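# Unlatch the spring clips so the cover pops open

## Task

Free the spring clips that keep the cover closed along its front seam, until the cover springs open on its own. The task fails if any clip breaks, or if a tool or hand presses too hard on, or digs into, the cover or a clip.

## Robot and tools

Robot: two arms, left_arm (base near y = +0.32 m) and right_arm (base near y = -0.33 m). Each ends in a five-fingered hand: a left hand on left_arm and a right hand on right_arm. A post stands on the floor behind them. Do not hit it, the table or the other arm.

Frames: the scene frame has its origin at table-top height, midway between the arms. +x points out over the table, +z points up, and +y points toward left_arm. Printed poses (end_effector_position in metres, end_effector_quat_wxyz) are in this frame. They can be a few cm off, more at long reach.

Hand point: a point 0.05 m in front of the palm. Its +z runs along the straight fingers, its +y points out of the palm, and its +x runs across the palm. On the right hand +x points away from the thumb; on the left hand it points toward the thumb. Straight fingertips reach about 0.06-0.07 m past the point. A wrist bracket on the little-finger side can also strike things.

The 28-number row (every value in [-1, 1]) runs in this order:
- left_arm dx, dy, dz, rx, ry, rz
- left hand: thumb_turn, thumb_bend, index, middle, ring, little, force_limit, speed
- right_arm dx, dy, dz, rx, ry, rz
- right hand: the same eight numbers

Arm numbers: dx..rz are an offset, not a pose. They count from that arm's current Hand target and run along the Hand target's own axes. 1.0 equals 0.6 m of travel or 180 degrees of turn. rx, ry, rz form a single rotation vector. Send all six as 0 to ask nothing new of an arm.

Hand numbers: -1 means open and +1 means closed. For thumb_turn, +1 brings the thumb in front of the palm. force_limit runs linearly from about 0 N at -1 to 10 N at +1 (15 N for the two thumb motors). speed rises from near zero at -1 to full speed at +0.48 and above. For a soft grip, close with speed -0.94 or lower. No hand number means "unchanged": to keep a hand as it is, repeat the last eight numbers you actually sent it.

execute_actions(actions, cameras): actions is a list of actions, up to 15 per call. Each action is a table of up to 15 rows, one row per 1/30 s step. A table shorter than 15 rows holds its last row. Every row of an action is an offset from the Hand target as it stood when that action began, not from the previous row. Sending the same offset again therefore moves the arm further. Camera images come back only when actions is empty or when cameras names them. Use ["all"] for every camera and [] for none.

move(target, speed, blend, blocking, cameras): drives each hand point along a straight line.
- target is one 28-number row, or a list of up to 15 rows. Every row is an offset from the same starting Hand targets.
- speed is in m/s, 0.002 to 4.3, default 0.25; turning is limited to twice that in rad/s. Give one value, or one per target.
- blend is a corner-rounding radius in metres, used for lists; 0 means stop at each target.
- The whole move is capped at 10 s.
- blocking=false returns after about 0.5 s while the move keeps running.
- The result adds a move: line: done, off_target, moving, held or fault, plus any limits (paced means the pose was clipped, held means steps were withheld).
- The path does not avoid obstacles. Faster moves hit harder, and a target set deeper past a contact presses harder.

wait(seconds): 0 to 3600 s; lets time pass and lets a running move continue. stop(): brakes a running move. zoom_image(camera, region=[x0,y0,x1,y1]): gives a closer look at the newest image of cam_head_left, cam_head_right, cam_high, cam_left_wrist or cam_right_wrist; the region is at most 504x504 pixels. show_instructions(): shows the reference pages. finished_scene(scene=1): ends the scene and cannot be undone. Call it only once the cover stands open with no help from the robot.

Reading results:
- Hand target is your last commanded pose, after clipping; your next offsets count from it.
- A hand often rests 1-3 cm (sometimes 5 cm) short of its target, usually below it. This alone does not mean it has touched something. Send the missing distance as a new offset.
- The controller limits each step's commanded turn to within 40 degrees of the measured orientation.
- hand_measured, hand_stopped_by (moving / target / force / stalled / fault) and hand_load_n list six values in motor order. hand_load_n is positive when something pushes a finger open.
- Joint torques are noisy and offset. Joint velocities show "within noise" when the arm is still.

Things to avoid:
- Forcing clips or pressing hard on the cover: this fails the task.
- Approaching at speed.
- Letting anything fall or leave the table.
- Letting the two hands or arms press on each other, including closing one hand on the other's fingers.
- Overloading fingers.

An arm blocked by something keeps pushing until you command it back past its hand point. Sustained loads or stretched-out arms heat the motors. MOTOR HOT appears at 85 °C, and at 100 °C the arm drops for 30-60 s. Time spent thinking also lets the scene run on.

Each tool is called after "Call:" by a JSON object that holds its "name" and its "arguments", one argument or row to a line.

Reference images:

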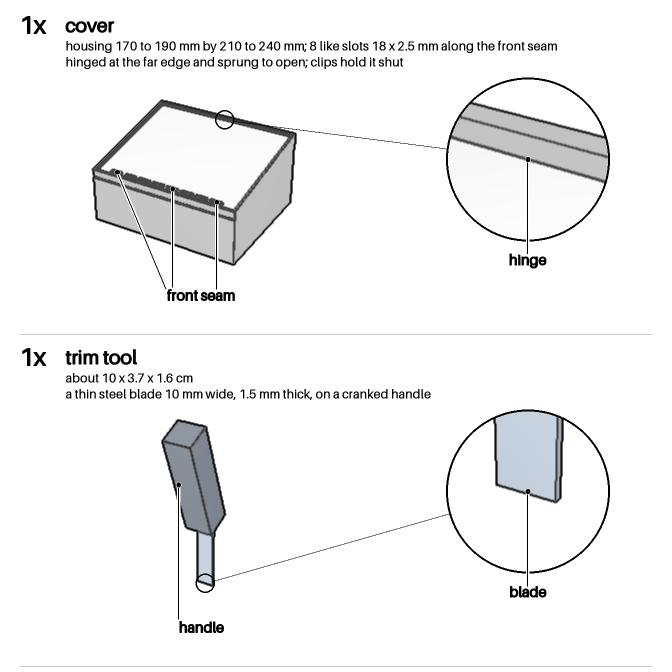

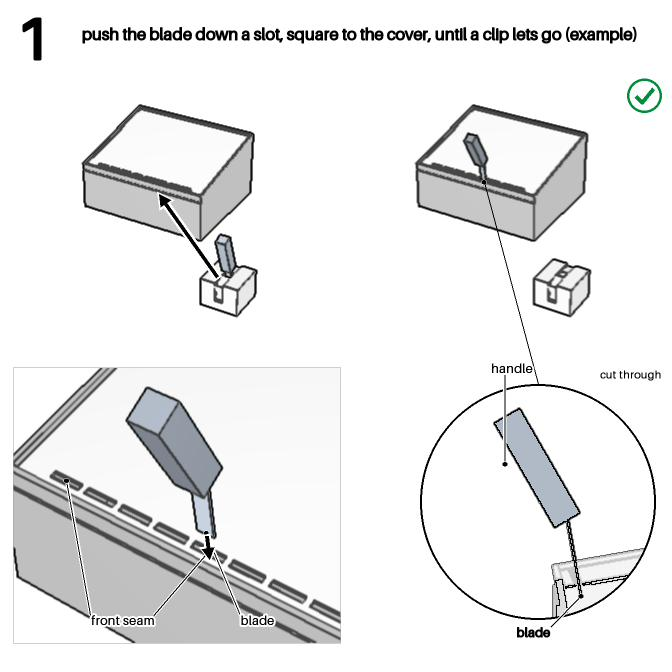

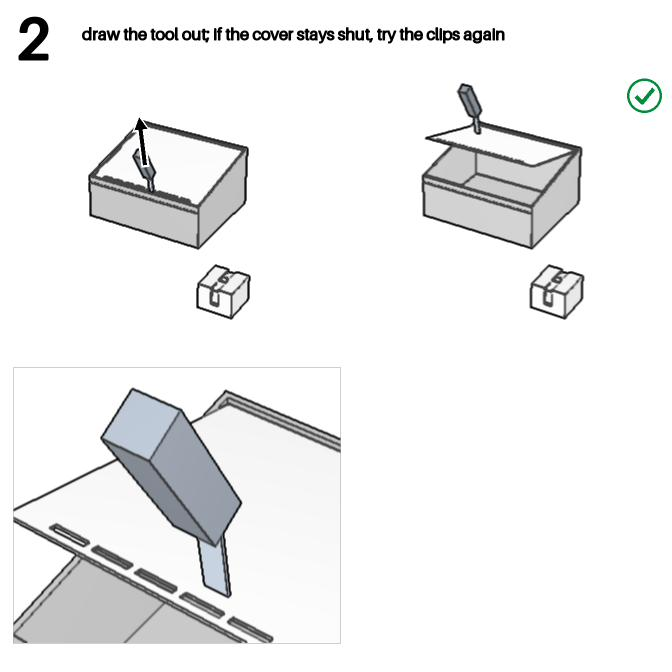

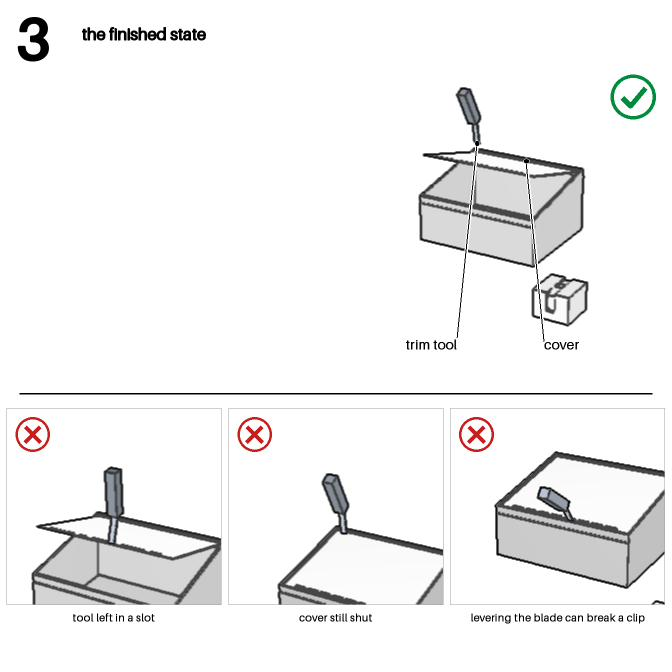

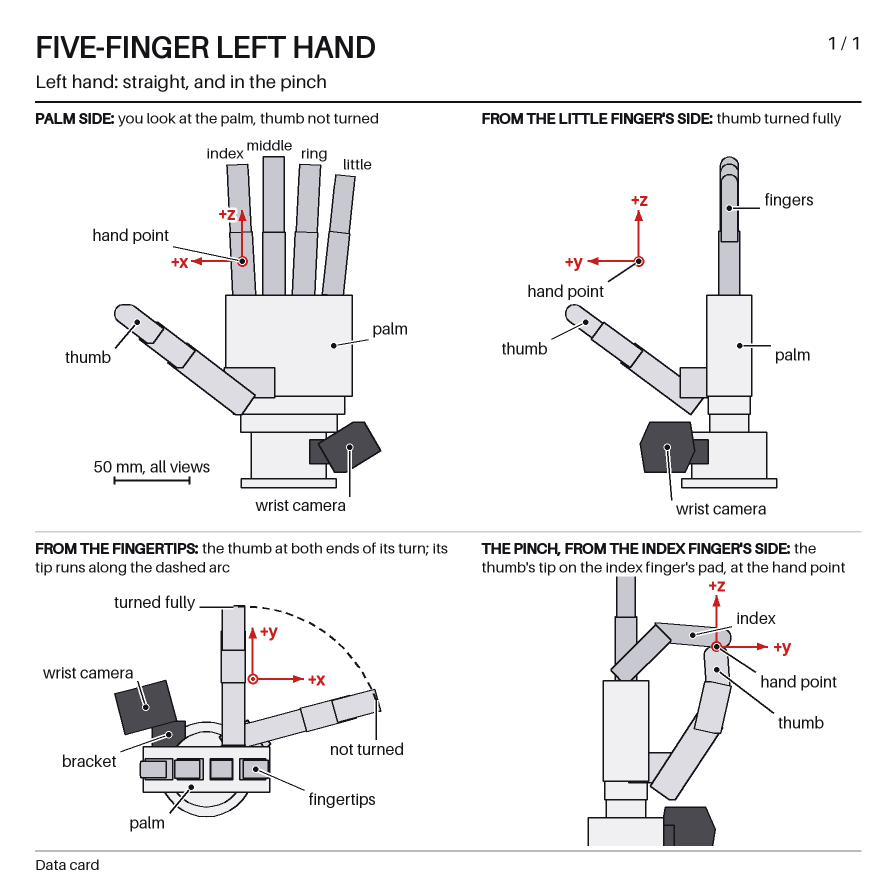

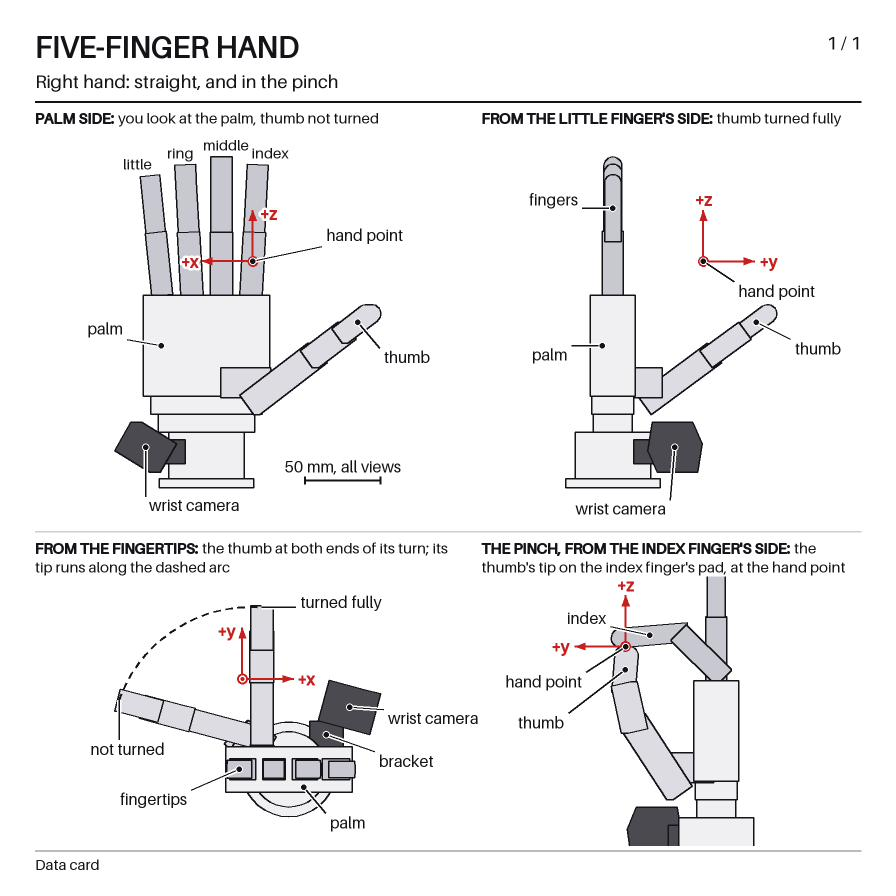

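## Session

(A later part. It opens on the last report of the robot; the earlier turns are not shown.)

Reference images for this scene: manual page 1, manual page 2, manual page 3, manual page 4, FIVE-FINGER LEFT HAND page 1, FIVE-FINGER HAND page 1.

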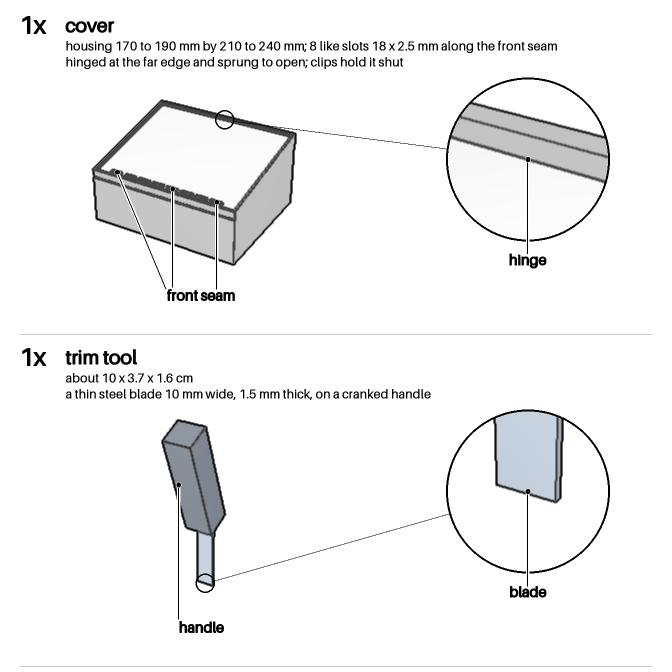

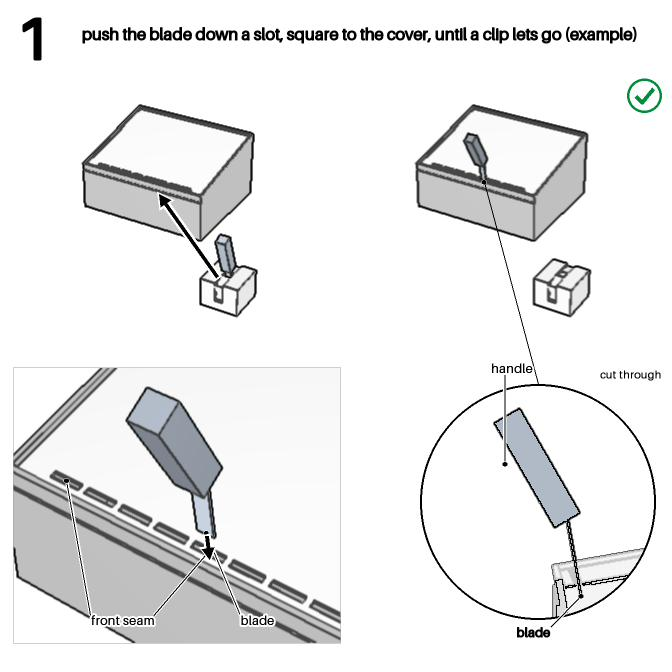

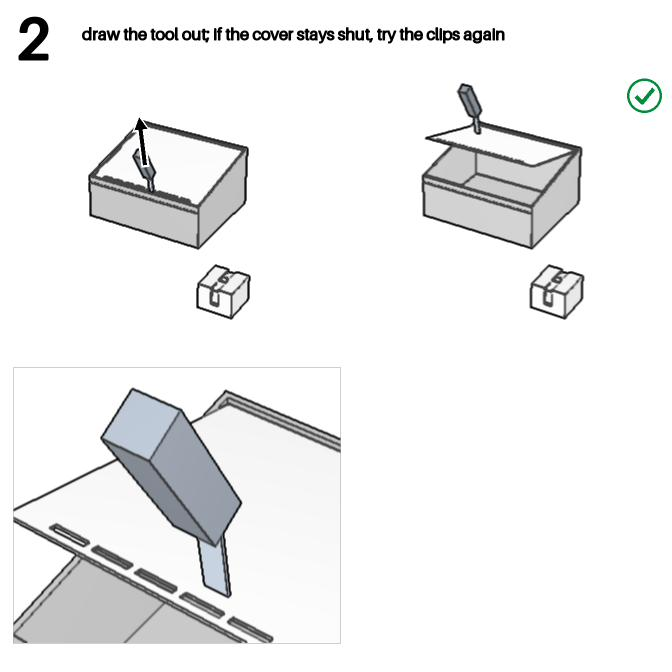

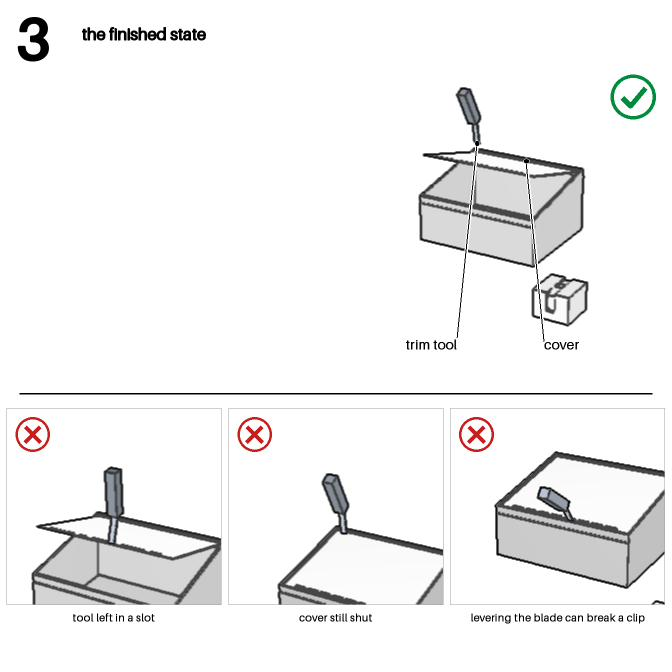

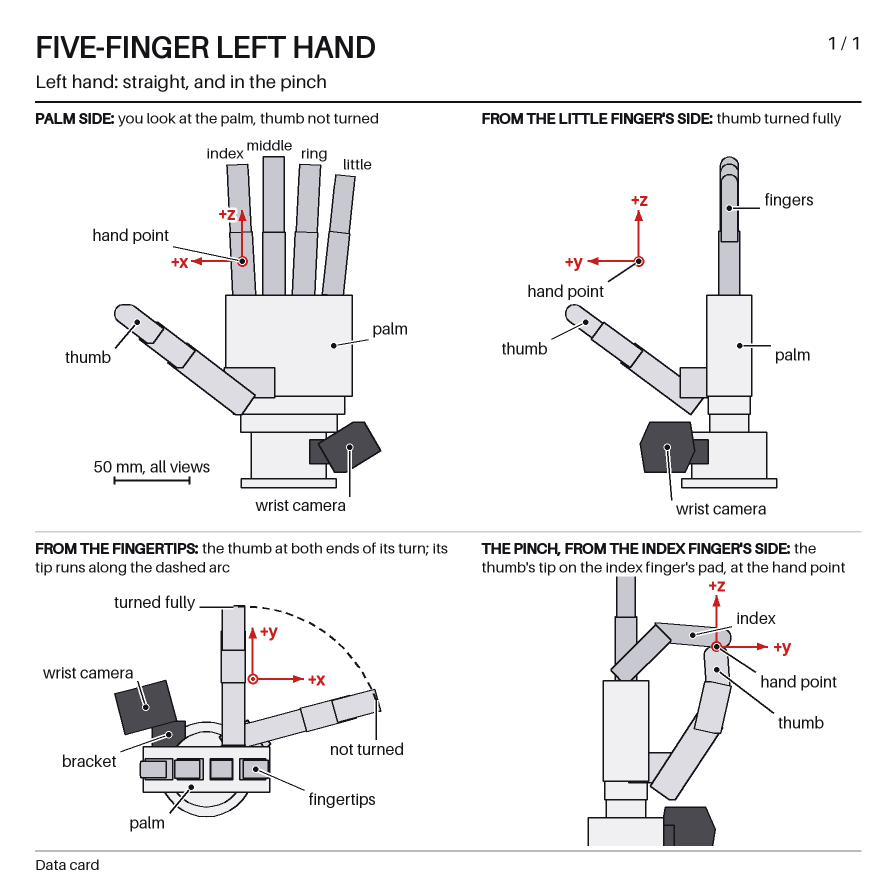

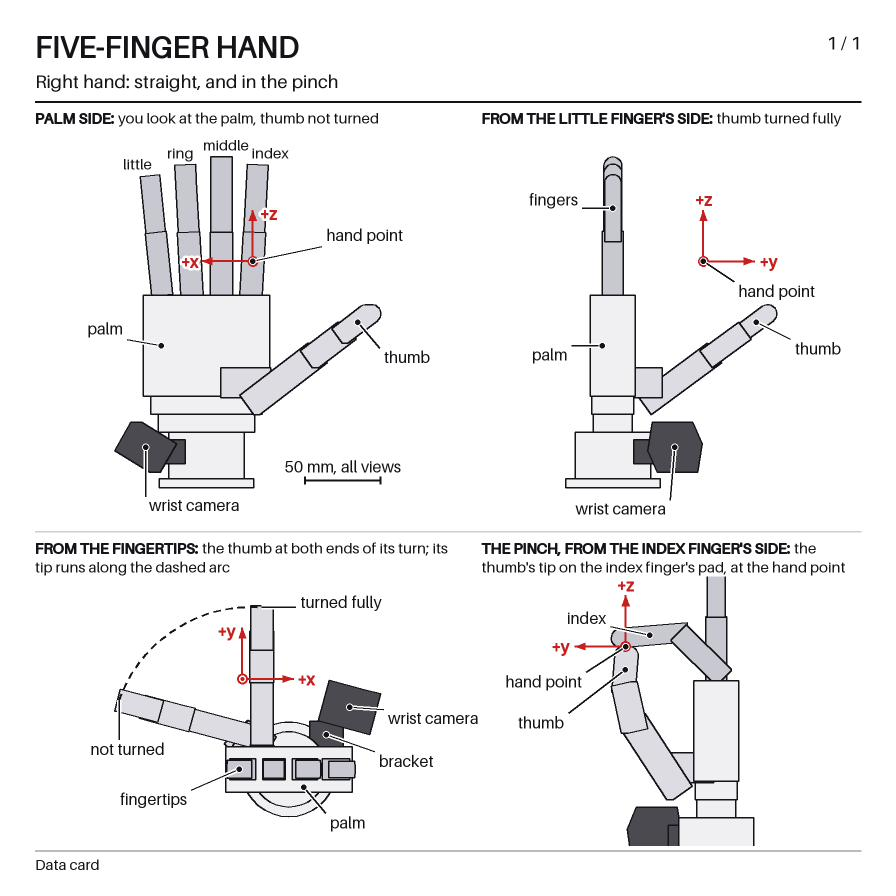

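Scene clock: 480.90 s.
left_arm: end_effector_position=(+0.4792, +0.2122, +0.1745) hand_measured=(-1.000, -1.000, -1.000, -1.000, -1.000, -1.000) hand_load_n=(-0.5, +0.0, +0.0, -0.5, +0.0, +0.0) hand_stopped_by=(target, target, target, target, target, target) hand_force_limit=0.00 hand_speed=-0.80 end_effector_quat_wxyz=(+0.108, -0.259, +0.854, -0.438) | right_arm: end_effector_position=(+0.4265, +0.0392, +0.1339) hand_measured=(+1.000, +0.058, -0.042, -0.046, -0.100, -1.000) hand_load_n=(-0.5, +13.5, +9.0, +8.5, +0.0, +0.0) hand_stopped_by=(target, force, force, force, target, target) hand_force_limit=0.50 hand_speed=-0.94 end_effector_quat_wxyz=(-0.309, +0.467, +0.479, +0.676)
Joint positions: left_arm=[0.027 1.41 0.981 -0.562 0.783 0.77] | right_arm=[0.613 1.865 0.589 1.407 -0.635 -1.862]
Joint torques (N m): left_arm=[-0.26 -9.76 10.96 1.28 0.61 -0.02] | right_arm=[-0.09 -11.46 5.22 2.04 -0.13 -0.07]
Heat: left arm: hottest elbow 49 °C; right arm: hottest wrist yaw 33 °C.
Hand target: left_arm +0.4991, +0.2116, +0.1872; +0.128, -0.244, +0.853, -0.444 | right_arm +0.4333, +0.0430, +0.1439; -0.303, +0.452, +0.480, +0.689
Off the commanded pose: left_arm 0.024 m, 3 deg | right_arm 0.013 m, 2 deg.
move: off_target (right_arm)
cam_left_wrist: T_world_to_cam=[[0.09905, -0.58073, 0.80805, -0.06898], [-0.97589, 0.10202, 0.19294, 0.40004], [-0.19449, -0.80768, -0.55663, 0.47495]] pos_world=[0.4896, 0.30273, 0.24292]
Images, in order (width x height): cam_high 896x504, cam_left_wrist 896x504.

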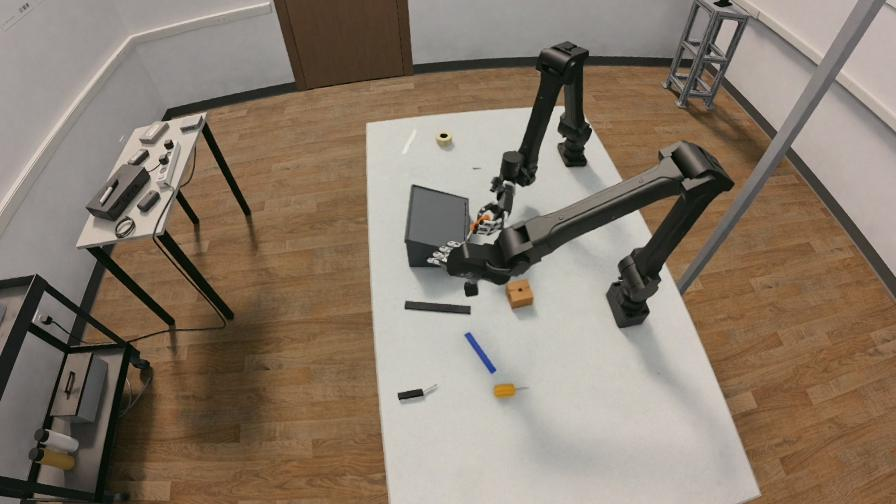

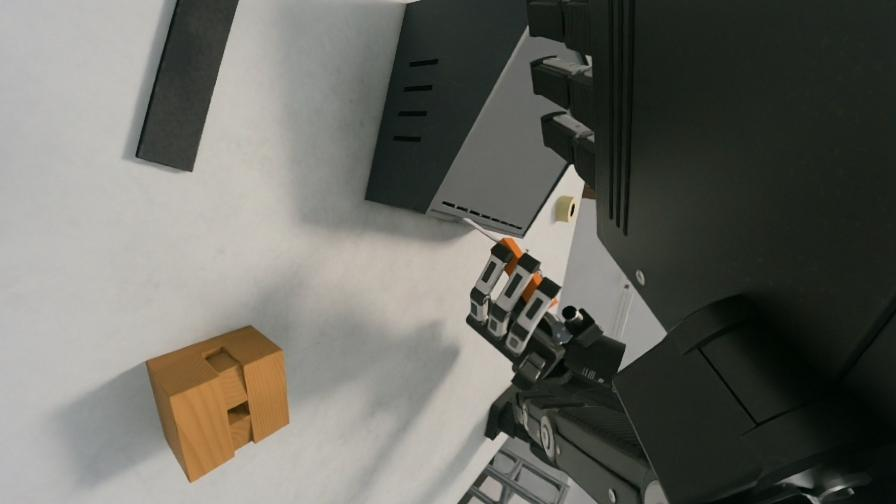

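Call:
{"name": "move", "arguments": {
  "target": [0,0,0,0,0,0,-1,-1,-1,-1,-1,-1,0,-0.8,0.0003,0.0177,-0.0112,0,0,0,1,0.1,0.35,0.35,-0.1,-1,0.5,-0.94],
  "speed": 0.05,
  "cameras": ["cam_left_wrist"]
}}

Call:
{"name": "zoom_image", "arguments": {
  "camera": "cam_left_wrist",
  "region": [440, 190, 490, 230]
}}

Scene clock: 482.77 s.
left_arm: end_effector_position=(+0.4792, +0.2122, +0.1745) hand_measured=(-1.000, -1.000, -1.000, -1.000, -1.000, -1.000) hand_load_n=(-0.5, +0.0, +0.0, +0.0, +0.0, +0.0) hand_stopped_by=(target, target, target, target, target, target) hand_force_limit=0.00 hand_speed=-0.80 end_effector_quat_wxyz=(+0.108, -0.259, +0.854, -0.438) | right_arm: end_effector_position=(+0.4297, +0.0333, +0.1336) hand_measured=(+1.000, +0.058, -0.042, -0.046, -0.100, -1.000) hand_load_n=(-0.5, +13.5, +9.0, +8.5, +0.0, +0.0) hand_stopped_by=(target, force, force, force, target, target) hand_force_limit=0.50 hand_speed=-0.94 end_effector_quat_wxyz=(-0.310, +0.465, +0.482, +0.674)
Joint positions: left_arm=[0.027 1.41 0.981 -0.562 0.783 0.77] | right_arm=[0.591 1.865 0.589 1.407 -0.666 -1.862]
Joint torques (N m): left_arm=[-0.21 -9.76 10.95 1.29 0.62 -0.02] | right_arm=[-0.79 -12.45 5.11 1.8 -0.13 -0.01]
Heat: left arm: hottest elbow 49 °C; right arm: hottest wrist yaw 33 °C.
Hand target: left_arm +0.4991, +0.2116, +0.1872; +0.128, -0.244, +0.853, -0.444 | right_arm +0.4399, +0.0331, +0.1473; -0.303, +0.452, +0.480, +0.689
Off the commanded pose: left_arm 0.024 m, 3 deg | right_arm 0.017 m, 2 deg.
move: off_target (right_arm)
cam_left_wrist: T_world_to_cam=[[0.09905, -0.58073, 0.80805, -0.06898], [-0.97589, 0.10202, 0.19294, 0.40004], [-0.19449, -0.80768, -0.55663, 0.47495]] pos_world=[0.4896, 0.30273, 0.24292]

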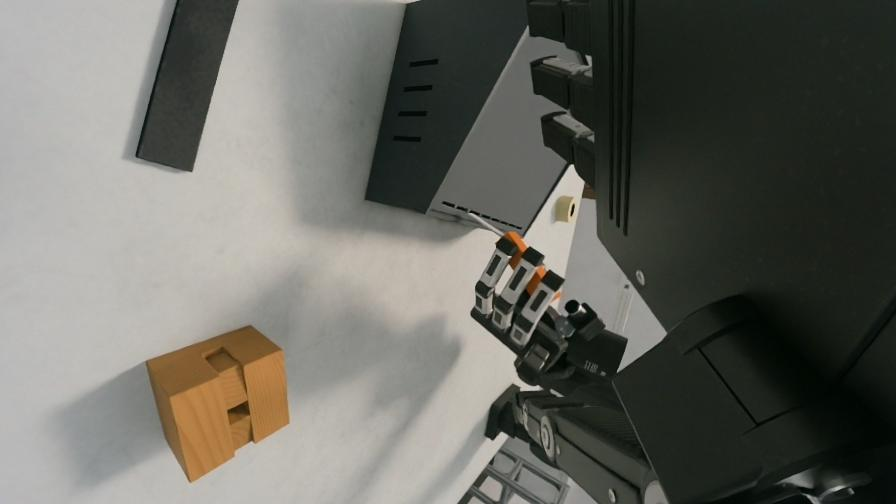

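Scaled by 10.080 from the camera's image (finer frame: 1280x720).

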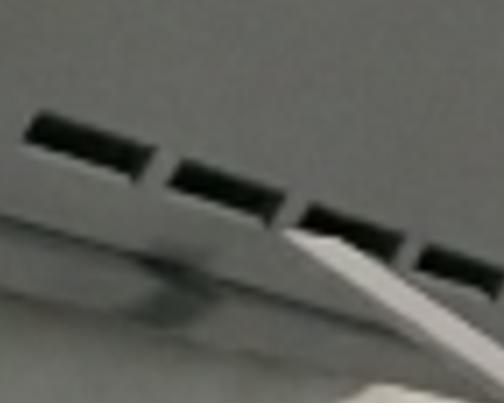

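Call:
{"name": "move", "arguments": {
  "target": [0,0,0,0,0,0,-1,-1,-1,-1,-1,-1,0,-0.8,-0.0035,0.0003,0.0067,0,0,0,1,0.1,0.35,0.35,-0.1,-1,0.5,-0.94],
  "speed": 0.05
}}

Scene clock: 484.17 s.
left_arm: end_effector_position=(+0.4792, +0.2122, +0.1745) hand_measured=(-1.000, -1.000, -1.000, -1.000, -1.000, -1.000) hand_load_n=(+0.0, +0.0, +0.0, +0.0, +0.0, +0.0) hand_stopped_by=(target, target, target, target, target, target) hand_force_limit=0.00 hand_speed=-0.80 end_effector_quat_wxyz=(+0.108, -0.259, +0.854, -0.438) | right_arm: end_effector_position=(+0.4338, +0.0357, +0.1389) hand_measured=(+1.000, +0.058, -0.042, -0.046, -0.100, -1.000) hand_load_n=(-0.5, +13.5, +8.5, +8.5, +0.0, +0.0) hand_stopped_by=(target, force, force, force, target, target) hand_force_limit=0.50 hand_speed=-0.94 end_effector_quat_wxyz=(-0.309, +0.460, +0.481, +0.679)
Joint positions: left_arm=[0.027 1.41 0.981 -0.562 0.783 0.77] | right_arm=[0.591 1.865 0.603 1.407 -0.665 -1.862]
Joint torques (N m): left_arm=[-0.26 -9.82 10.96 1.29 0.62 -0.02] | right_arm=[-0.44 -11.69 5.16 1.65 0.02 -0.02]
Heat: left arm: hottest elbow 49 °C; right arm: hottest wrist yaw 33 °C.
Hand target: left_arm +0.4991, +0.2116, +0.1872; +0.128, -0.244, +0.853, -0.444 | right_arm +0.4423, +0.0368, +0.1460; -0.303, +0.452, +0.480, +0.689
Off the commanded pose: left_arm 0.024 m, 3 deg | right_arm 0.011 m, 2 deg.
move: off_target (right_arm)

Call:
{"name": "move", "arguments": {
  "target": [0,0,0,0,0,0,-1,-1,-1,-1,-1,-1,0,-0.8,-0.0155,-0.0066,-0.0018,0,0,0,1,0.1,0.35,0.35,-0.1,-1,0.5,-0.94],
  "speed": 0.04,
  "cameras": ["cam_left_wrist", "cam_high"]
}}

Call:
{"name": "zoom_image", "arguments": {
  "camera": "cam_left_wrist",
  "region": [440, 190, 490, 230]
}}

Call:
{"name": "zoom_image", "arguments": {
  "camera": "cam_high",
  "region": [450, 215, 490, 247]
}}

Scene clock: 485.70 s.
left_arm: end_effector_position=(+0.4792, +0.2122, +0.1745) hand_measured=(-1.000, -1.000, -1.000, -1.000, -1.000, -1.000) hand_load_n=(+0.0, +0.0, +0.0, +0.0, +0.0, +0.0) hand_stopped_by=(target, target, target, target, target, target) hand_force_limit=0.00 hand_speed=-0.80 end_effector_quat_wxyz=(+0.108, -0.259, +0.854, -0.438) | right_arm: end_effector_position=(+0.4339, +0.0357, +0.1287) hand_measured=(+1.000, +0.058, -0.042, -0.046, -0.100, -1.000) hand_load_n=(-0.5, +13.5, +9.0, +8.5, +0.0, +0.0) hand_stopped_by=(target, force, force, force, target, target) hand_force_limit=0.50 hand_speed=-0.94 end_effector_quat_wxyz=(-0.309, +0.462, +0.482, +0.677)
Joint positions: left_arm=[0.027 1.41 0.981 -0.562 0.783 0.77] | right_arm=[0.591 1.895 0.605 1.428 -0.665 -1.863]
Joint torques (N m): left_arm=[-0.32 -9.82 10.96 1.29 0.62 -0.02] | right_arm=[-0.21 -11.46 4.96 2.11 0.02 -0.01]
Heat: left arm: hottest elbow 49 °C; right arm: hottest wrist yaw 33 °C.
Hand target: left_arm +0.4991, +0.2116, +0.1872; +0.128, -0.244, +0.853, -0.444 | right_arm +0.4424, +0.0370, +0.1358; -0.303, +0.452, +0.480, +0.689
Off the commanded pose: left_arm 0.024 m, 3 deg | right_arm 0.011 m, 2 deg.
move: off_target (right_arm)
cam_left_wrist: T_world_to_cam=[[0.09905, -0.58073, 0.80805, -0.06898], [-0.97589, 0.10202, 0.19294, 0.40004], [-0.19449, -0.80768, -0.55663, 0.47495]] pos_world=[0.4896, 0.30273, 0.24292]
Images, in order (width x height): cam_high 896x504, cam_left_wrist 896x504.

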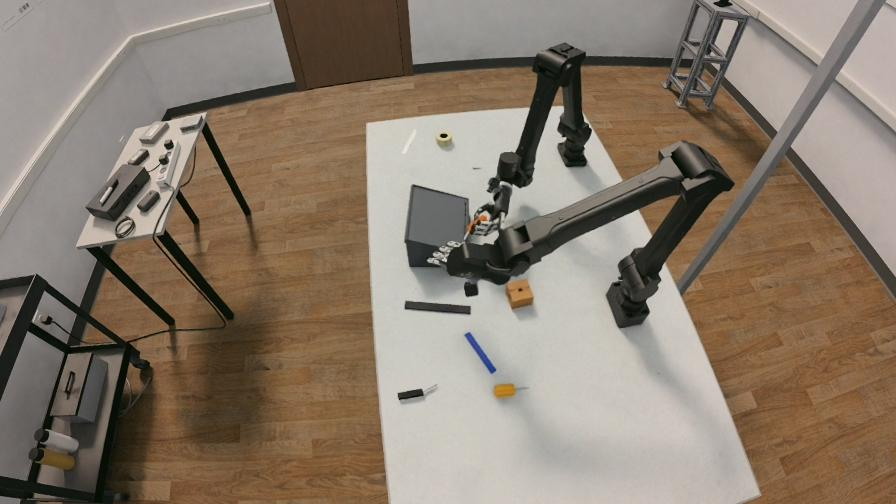

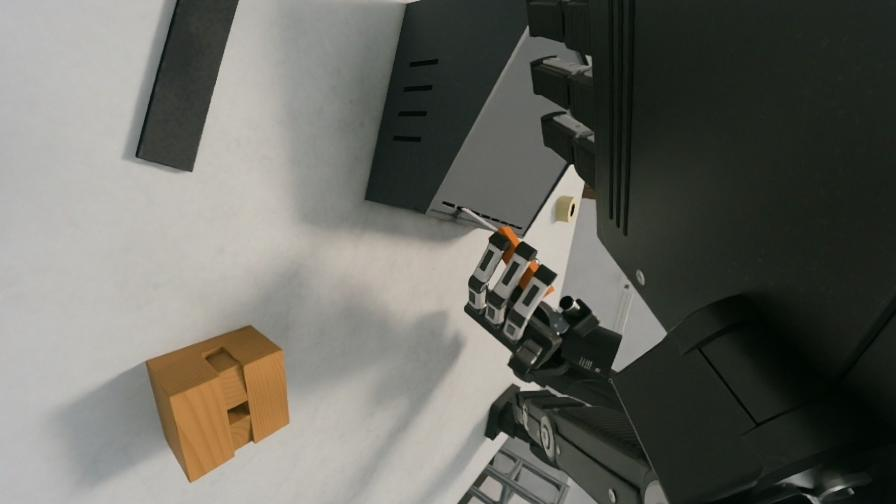

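Scaled by 10.080 from the camera's image (finer frame: 1280x720).

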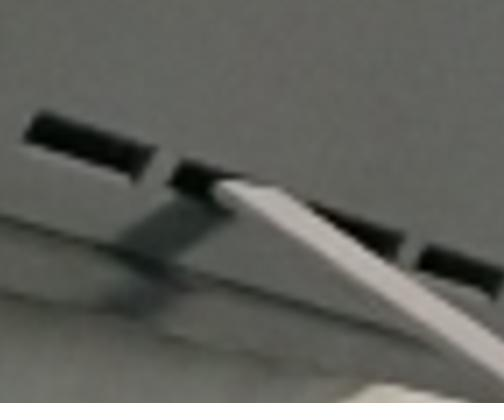

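Scaled by 12.600 from the camera's image (finer frame: 1280x720).

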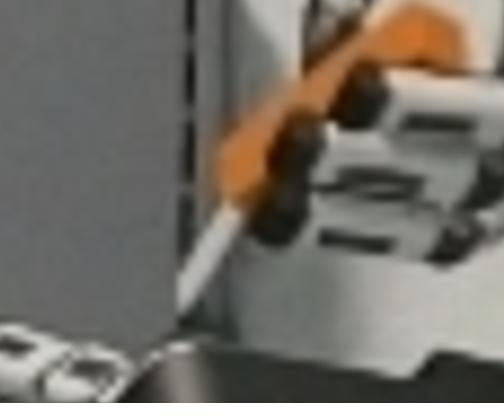

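Call:
{"name": "move", "arguments": {
  "target": [0,0,0,0,0,0,-1,-1,-1,-1,-1,-1,0,-0.8,-0.0045,-0.0041,-0.0026,0,0,0,1,0.1,0.35,0.35,-0.1,-1,0.5,-0.94],
  "speed": 0.03,
  "cameras": ["cam_left_wrist", "cam_high"]
}}

Call:
{"name": "zoom_image", "arguments": {
  "camera": "cam_left_wrist",
  "region": [440, 190, 490, 230]
}}

Call:
{"name": "zoom_image", "arguments": {
  "camera": "cam_high",
  "region": [450, 215, 490, 247]
}}

Scene clock: 487.07 s.
left_arm: end_effector_position=(+0.4792, +0.2122, +0.1745) hand_measured=(-1.000, -1.000, -1.000, -1.000, -1.000, -1.000) hand_load_n=(+0.0, +0.0, +0.0, +0.0, +0.0, -0.5) hand_stopped_by=(target, target, target, target, target, target) hand_force_limit=0.00 hand_speed=-0.80 end_effector_quat_wxyz=(+0.108, -0.259, +0.854, -0.438) | right_arm: end_effector_position=(+0.4337, +0.0354, +0.1281) hand_measured=(+1.000, +0.058, -0.042, -0.046, -0.100, -1.000) hand_load_n=(-0.5, +13.5, +8.5, +8.5, +0.0, +0.0) hand_stopped_by=(target, force, force, force, target, target) hand_force_limit=0.50 hand_speed=-0.94 end_effector_quat_wxyz=(-0.309, +0.460, +0.481, +0.679)
Joint positions: left_arm=[0.027 1.41 0.981 -0.562 0.783 0.77] | right_arm=[0.591 1.903 0.605 1.442 -0.664 -1.863]
Joint torques (N m): left_arm=[-0.32 -9.76 10.96 1.28 0.61 -0.02] | right_arm=[-0.09 -11.75 4.71 2.07 0.02 -0.02]
Heat: left arm: hottest elbow 49 °C; right arm: hottest wrist yaw 33 °C.
Hand target: left_arm +0.4991, +0.2116, +0.1872; +0.128, -0.244, +0.853, -0.444 | right_arm +0.4409, +0.0364, +0.1323; -0.303, +0.452, +0.480, +0.689
Off the commanded pose: left_arm 0.024 m, 3 deg | right_arm 0.008 m, 2 deg.
move: done
cam_left_wrist: T_world_to_cam=[[0.09905, -0.58073, 0.80805, -0.06898], [-0.97589, 0.10202, 0.19294, 0.40004], [-0.19449, -0.80768, -0.55663, 0.47495]] pos_world=[0.4896, 0.30273, 0.24292]
Images, in order (width x height): cam_high 896x504, cam_left_wrist 896x504.

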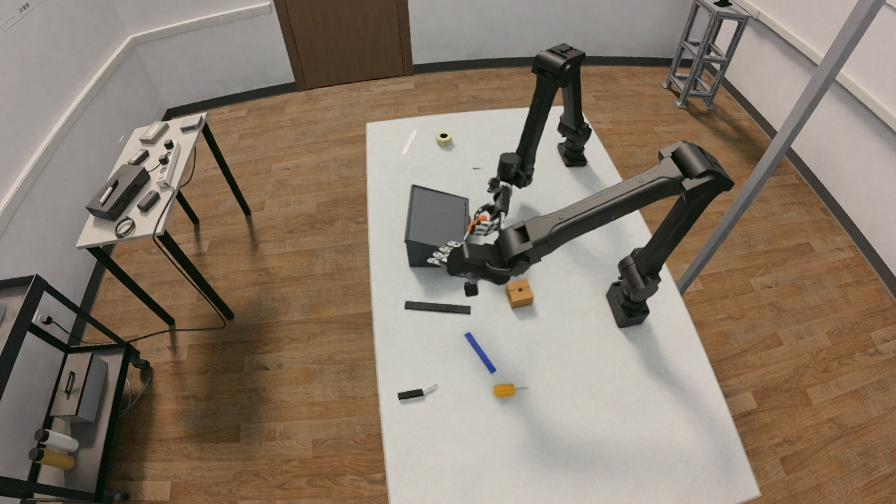

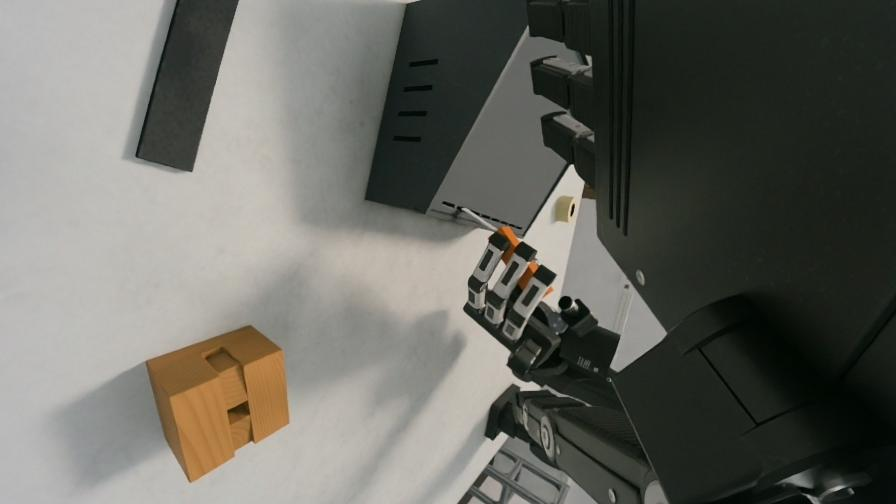

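Scaled by 10.080 from the camera's image (finer frame: 1280x720).

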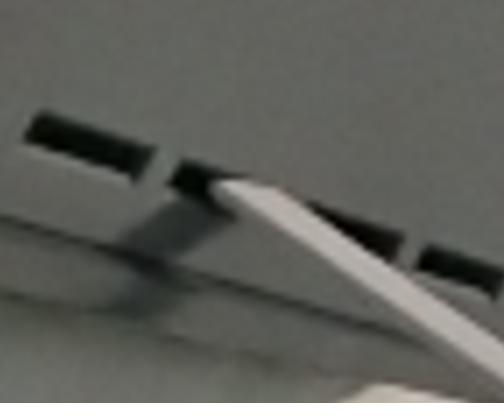

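Scaled by 12.600 from the camera's image (finer frame: 1280x720).

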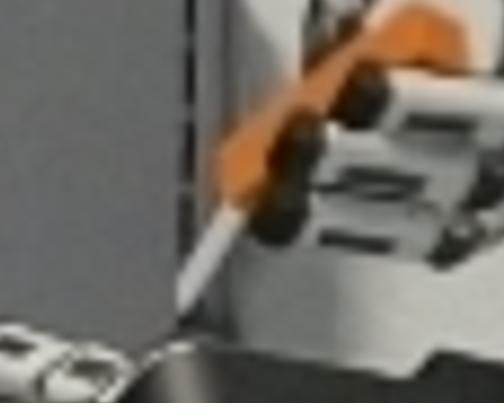

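Call:
{"name": "move", "arguments": {
  "target": [0,0,0,0,0,0,-1,-1,-1,-1,-1,-1,0,-0.8,-0.005,-0.00253,-0.00066,0,0,0,1,0.1,0.35,0.35,-0.1,-1,0.5,-0.94],
  "speed": 0.03,
  "cameras": ["cam_left_wrist","cam_high"]
}}

Call:
{"name": "zoom_image", "arguments": {
  "camera": "cam_left_wrist",
  "region": [440, 190, 490, 230]
}}

Scene clock: 491.00 s.
left_arm: end_effector_position=(+0.4792, +0.2122, +0.1745) hand_measured=(-1.000, -1.000, -1.000, -1.000, -1.000, -1.000) hand_load_n=(+0.0, +0.0, +0.0, +0.0, +0.0, +0.0) hand_stopped_by=(target, target, target, target, target, target) hand_force_limit=0.00 hand_speed=-0.80 end_effector_quat_wxyz=(+0.108, -0.259, +0.854, -0.438) | right_arm: end_effector_position=(+0.4336, +0.0350, +0.1242) hand_measured=(+1.000, +0.058, -0.042, -0.046, -0.100, -1.000) hand_load_n=(-0.5, +13.5, +8.5, +8.5, +0.0, +0.0) hand_stopped_by=(target, force, force, force, target, target) hand_force_limit=0.50 hand_speed=-0.94 end_effector_quat_wxyz=(-0.308, +0.461, +0.481, +0.679)
Joint positions: left_arm=[0.027 1.41 0.981 -0.562 0.783 0.77] | right_arm=[0.591 1.915 0.605 1.453 -0.662 -1.863]
Joint torques (N m): left_arm=[-0.26 -9.76 10.96 1.26 0.61 -0.02] | right_arm=[-0.26 -11.34 4.67 2.07 -0.01 -0.02]
Heat: left arm: hottest elbow 49 °C; right arm: hottest wrist yaw 33 °C.
Hand target: left_arm +0.4991, +0.2116, +0.1872; +0.128, -0.244, +0.853, -0.444 | right_arm +0.4407, +0.0365, +0.1290; -0.303, +0.452, +0.480, +0.689
Off the commanded pose: left_arm 0.024 m, 3 deg | right_arm 0.009 m, 2 deg.
move: done
cam_left_wrist: T_world_to_cam=[[0.09905, -0.58073, 0.80805, -0.06898], [-0.97589, 0.10202, 0.19294, 0.40004], [-0.19449, -0.80768, -0.55663, 0.47495]] pos_world=[0.4896, 0.30273, 0.24292]
Images, in order (width x height): cam_high 896x504, cam_left_wrist 896x504.

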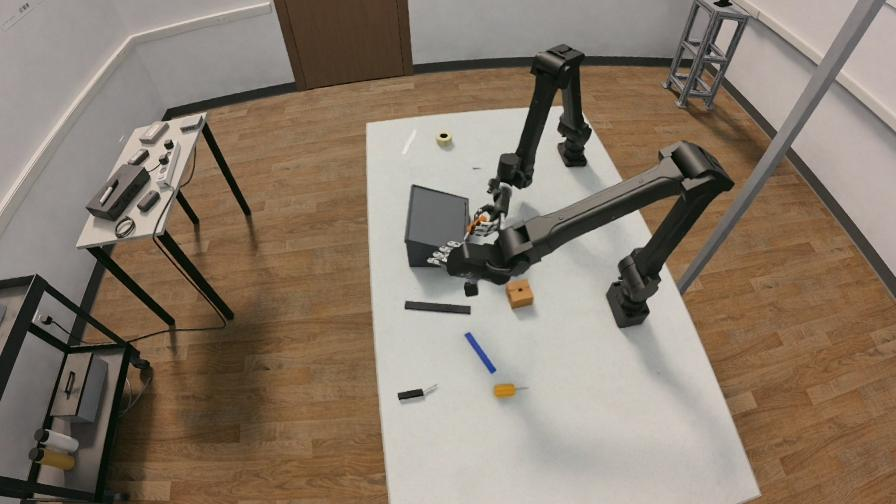

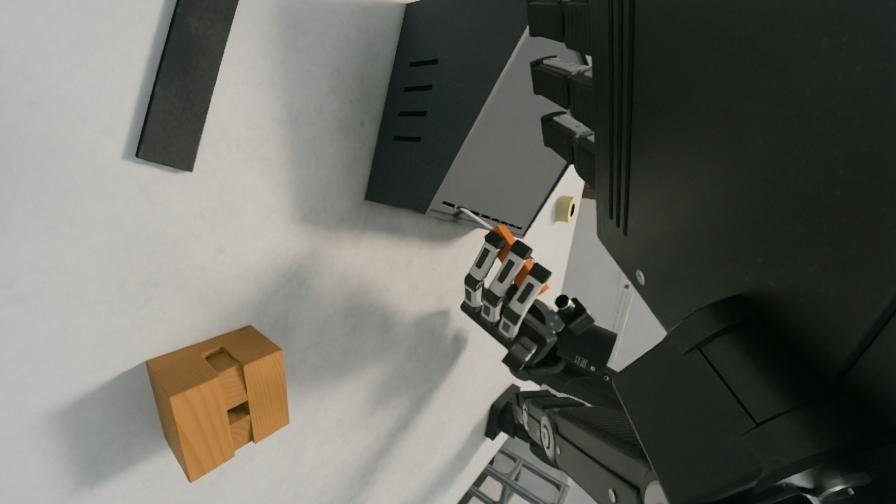

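Scaled by 10.080 from the camera's image (finer frame: 1280x720).

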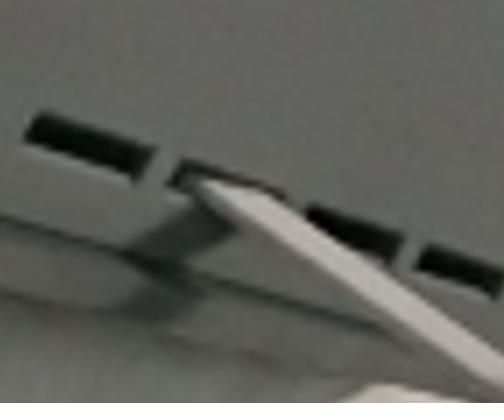

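Call:
{"name": "move", "arguments": {
  "target": [0,0,0,0,0,0,-1,-1,-1,-1,-1,-1,0,-0.8,-0.005,-0.0007,-0.0003,0,0,0,1,0.1,0.35,0.35,-0.1,-1,0.5,-0.94],
  "speed": 0.03,
  "cameras": ["cam_left_wrist","cam_high"]
}}

Call:
{"name": "zoom_image", "arguments": {
  "camera": "cam_left_wrist",
  "region": [440, 190, 490, 230]
}}

Scene clock: 492.27 s.
left_arm: end_effector_position=(+0.4792, +0.2122, +0.1745) hand_measured=(-1.000, -1.000, -1.000, -1.000, -1.000, -1.000) hand_load_n=(-0.5, +0.0, +0.0, +0.0, +0.0, +0.0) hand_stopped_by=(target, target, target, target, target, target) hand_force_limit=0.00 hand_speed=-0.80 end_effector_quat_wxyz=(+0.108, -0.259, +0.854, -0.438) | right_arm: end_effector_position=(+0.4337, +0.0350, +0.1234) hand_measured=(+1.000, +0.058, -0.042, -0.046, -0.100, -1.000) hand_load_n=(-1.0, +13.5, +8.0, +9.5, +0.0, +0.0) hand_stopped_by=(target, force, force, force, target, target) hand_force_limit=0.50 hand_speed=-0.94 end_effector_quat_wxyz=(-0.308, +0.459, +0.481, +0.681)
Joint positions: left_arm=[0.027 1.41 0.981 -0.562 0.783 0.77] | right_arm=[0.591 1.922 0.606 1.464 -0.662 -1.863]
Joint torques (N m): left_arm=[-0.26 -9.76 10.96 1.28 0.62 -0.02] | right_arm=[-0.44 -11.11 4.72 1.94 -0.06 -0.01]
Heat: left arm: hottest elbow 49 °C; right arm: hottest wrist yaw 33 °C.
Hand target: left_arm +0.4991, +0.2116, +0.1872; +0.128, -0.244, +0.853, -0.444 | right_arm +0.4414, +0.0364, +0.1258; -0.303, +0.452, +0.480, +0.688
Off the commanded pose: left_arm 0.024 m, 3 deg | right_arm 0.008 m, 1 deg.
move: done
cam_left_wrist: T_world_to_cam=[[0.09905, -0.58073, 0.80805, -0.06898], [-0.97589, 0.10202, 0.19294, 0.40004], [-0.19449, -0.80768, -0.55663, 0.47495]] pos_world=[0.4896, 0.30273, 0.24292]
Images, in order (width x height): cam_high 896x504, cam_left_wrist 896x504.

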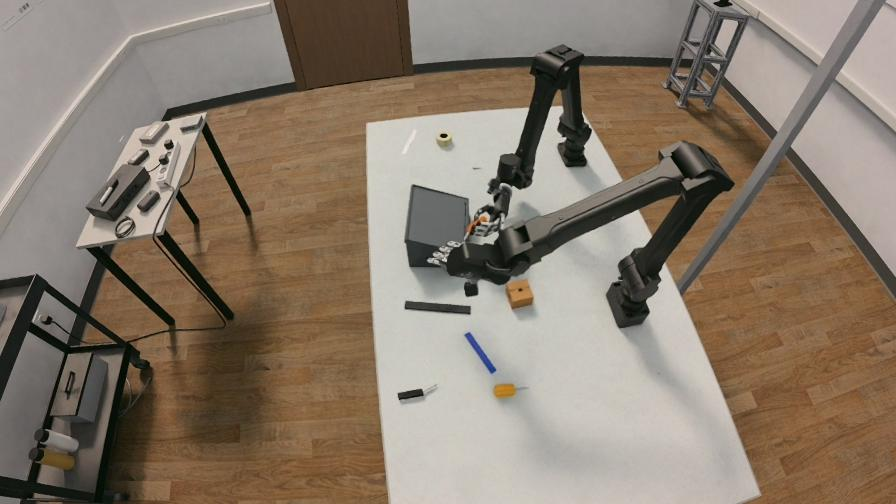

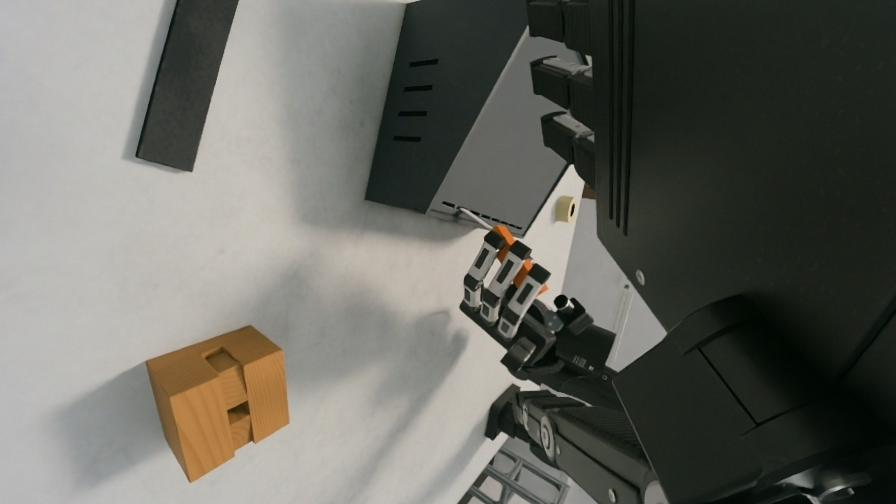

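Scaled by 10.080 from the camera's image (finer frame: 1280x720).

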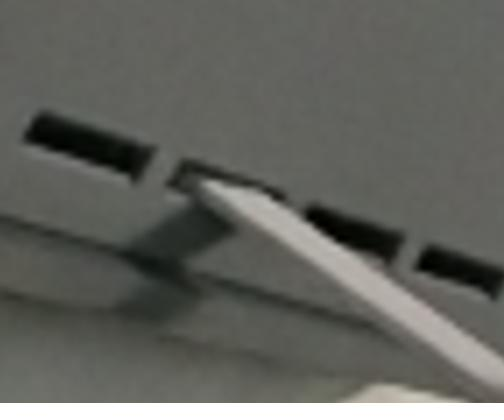

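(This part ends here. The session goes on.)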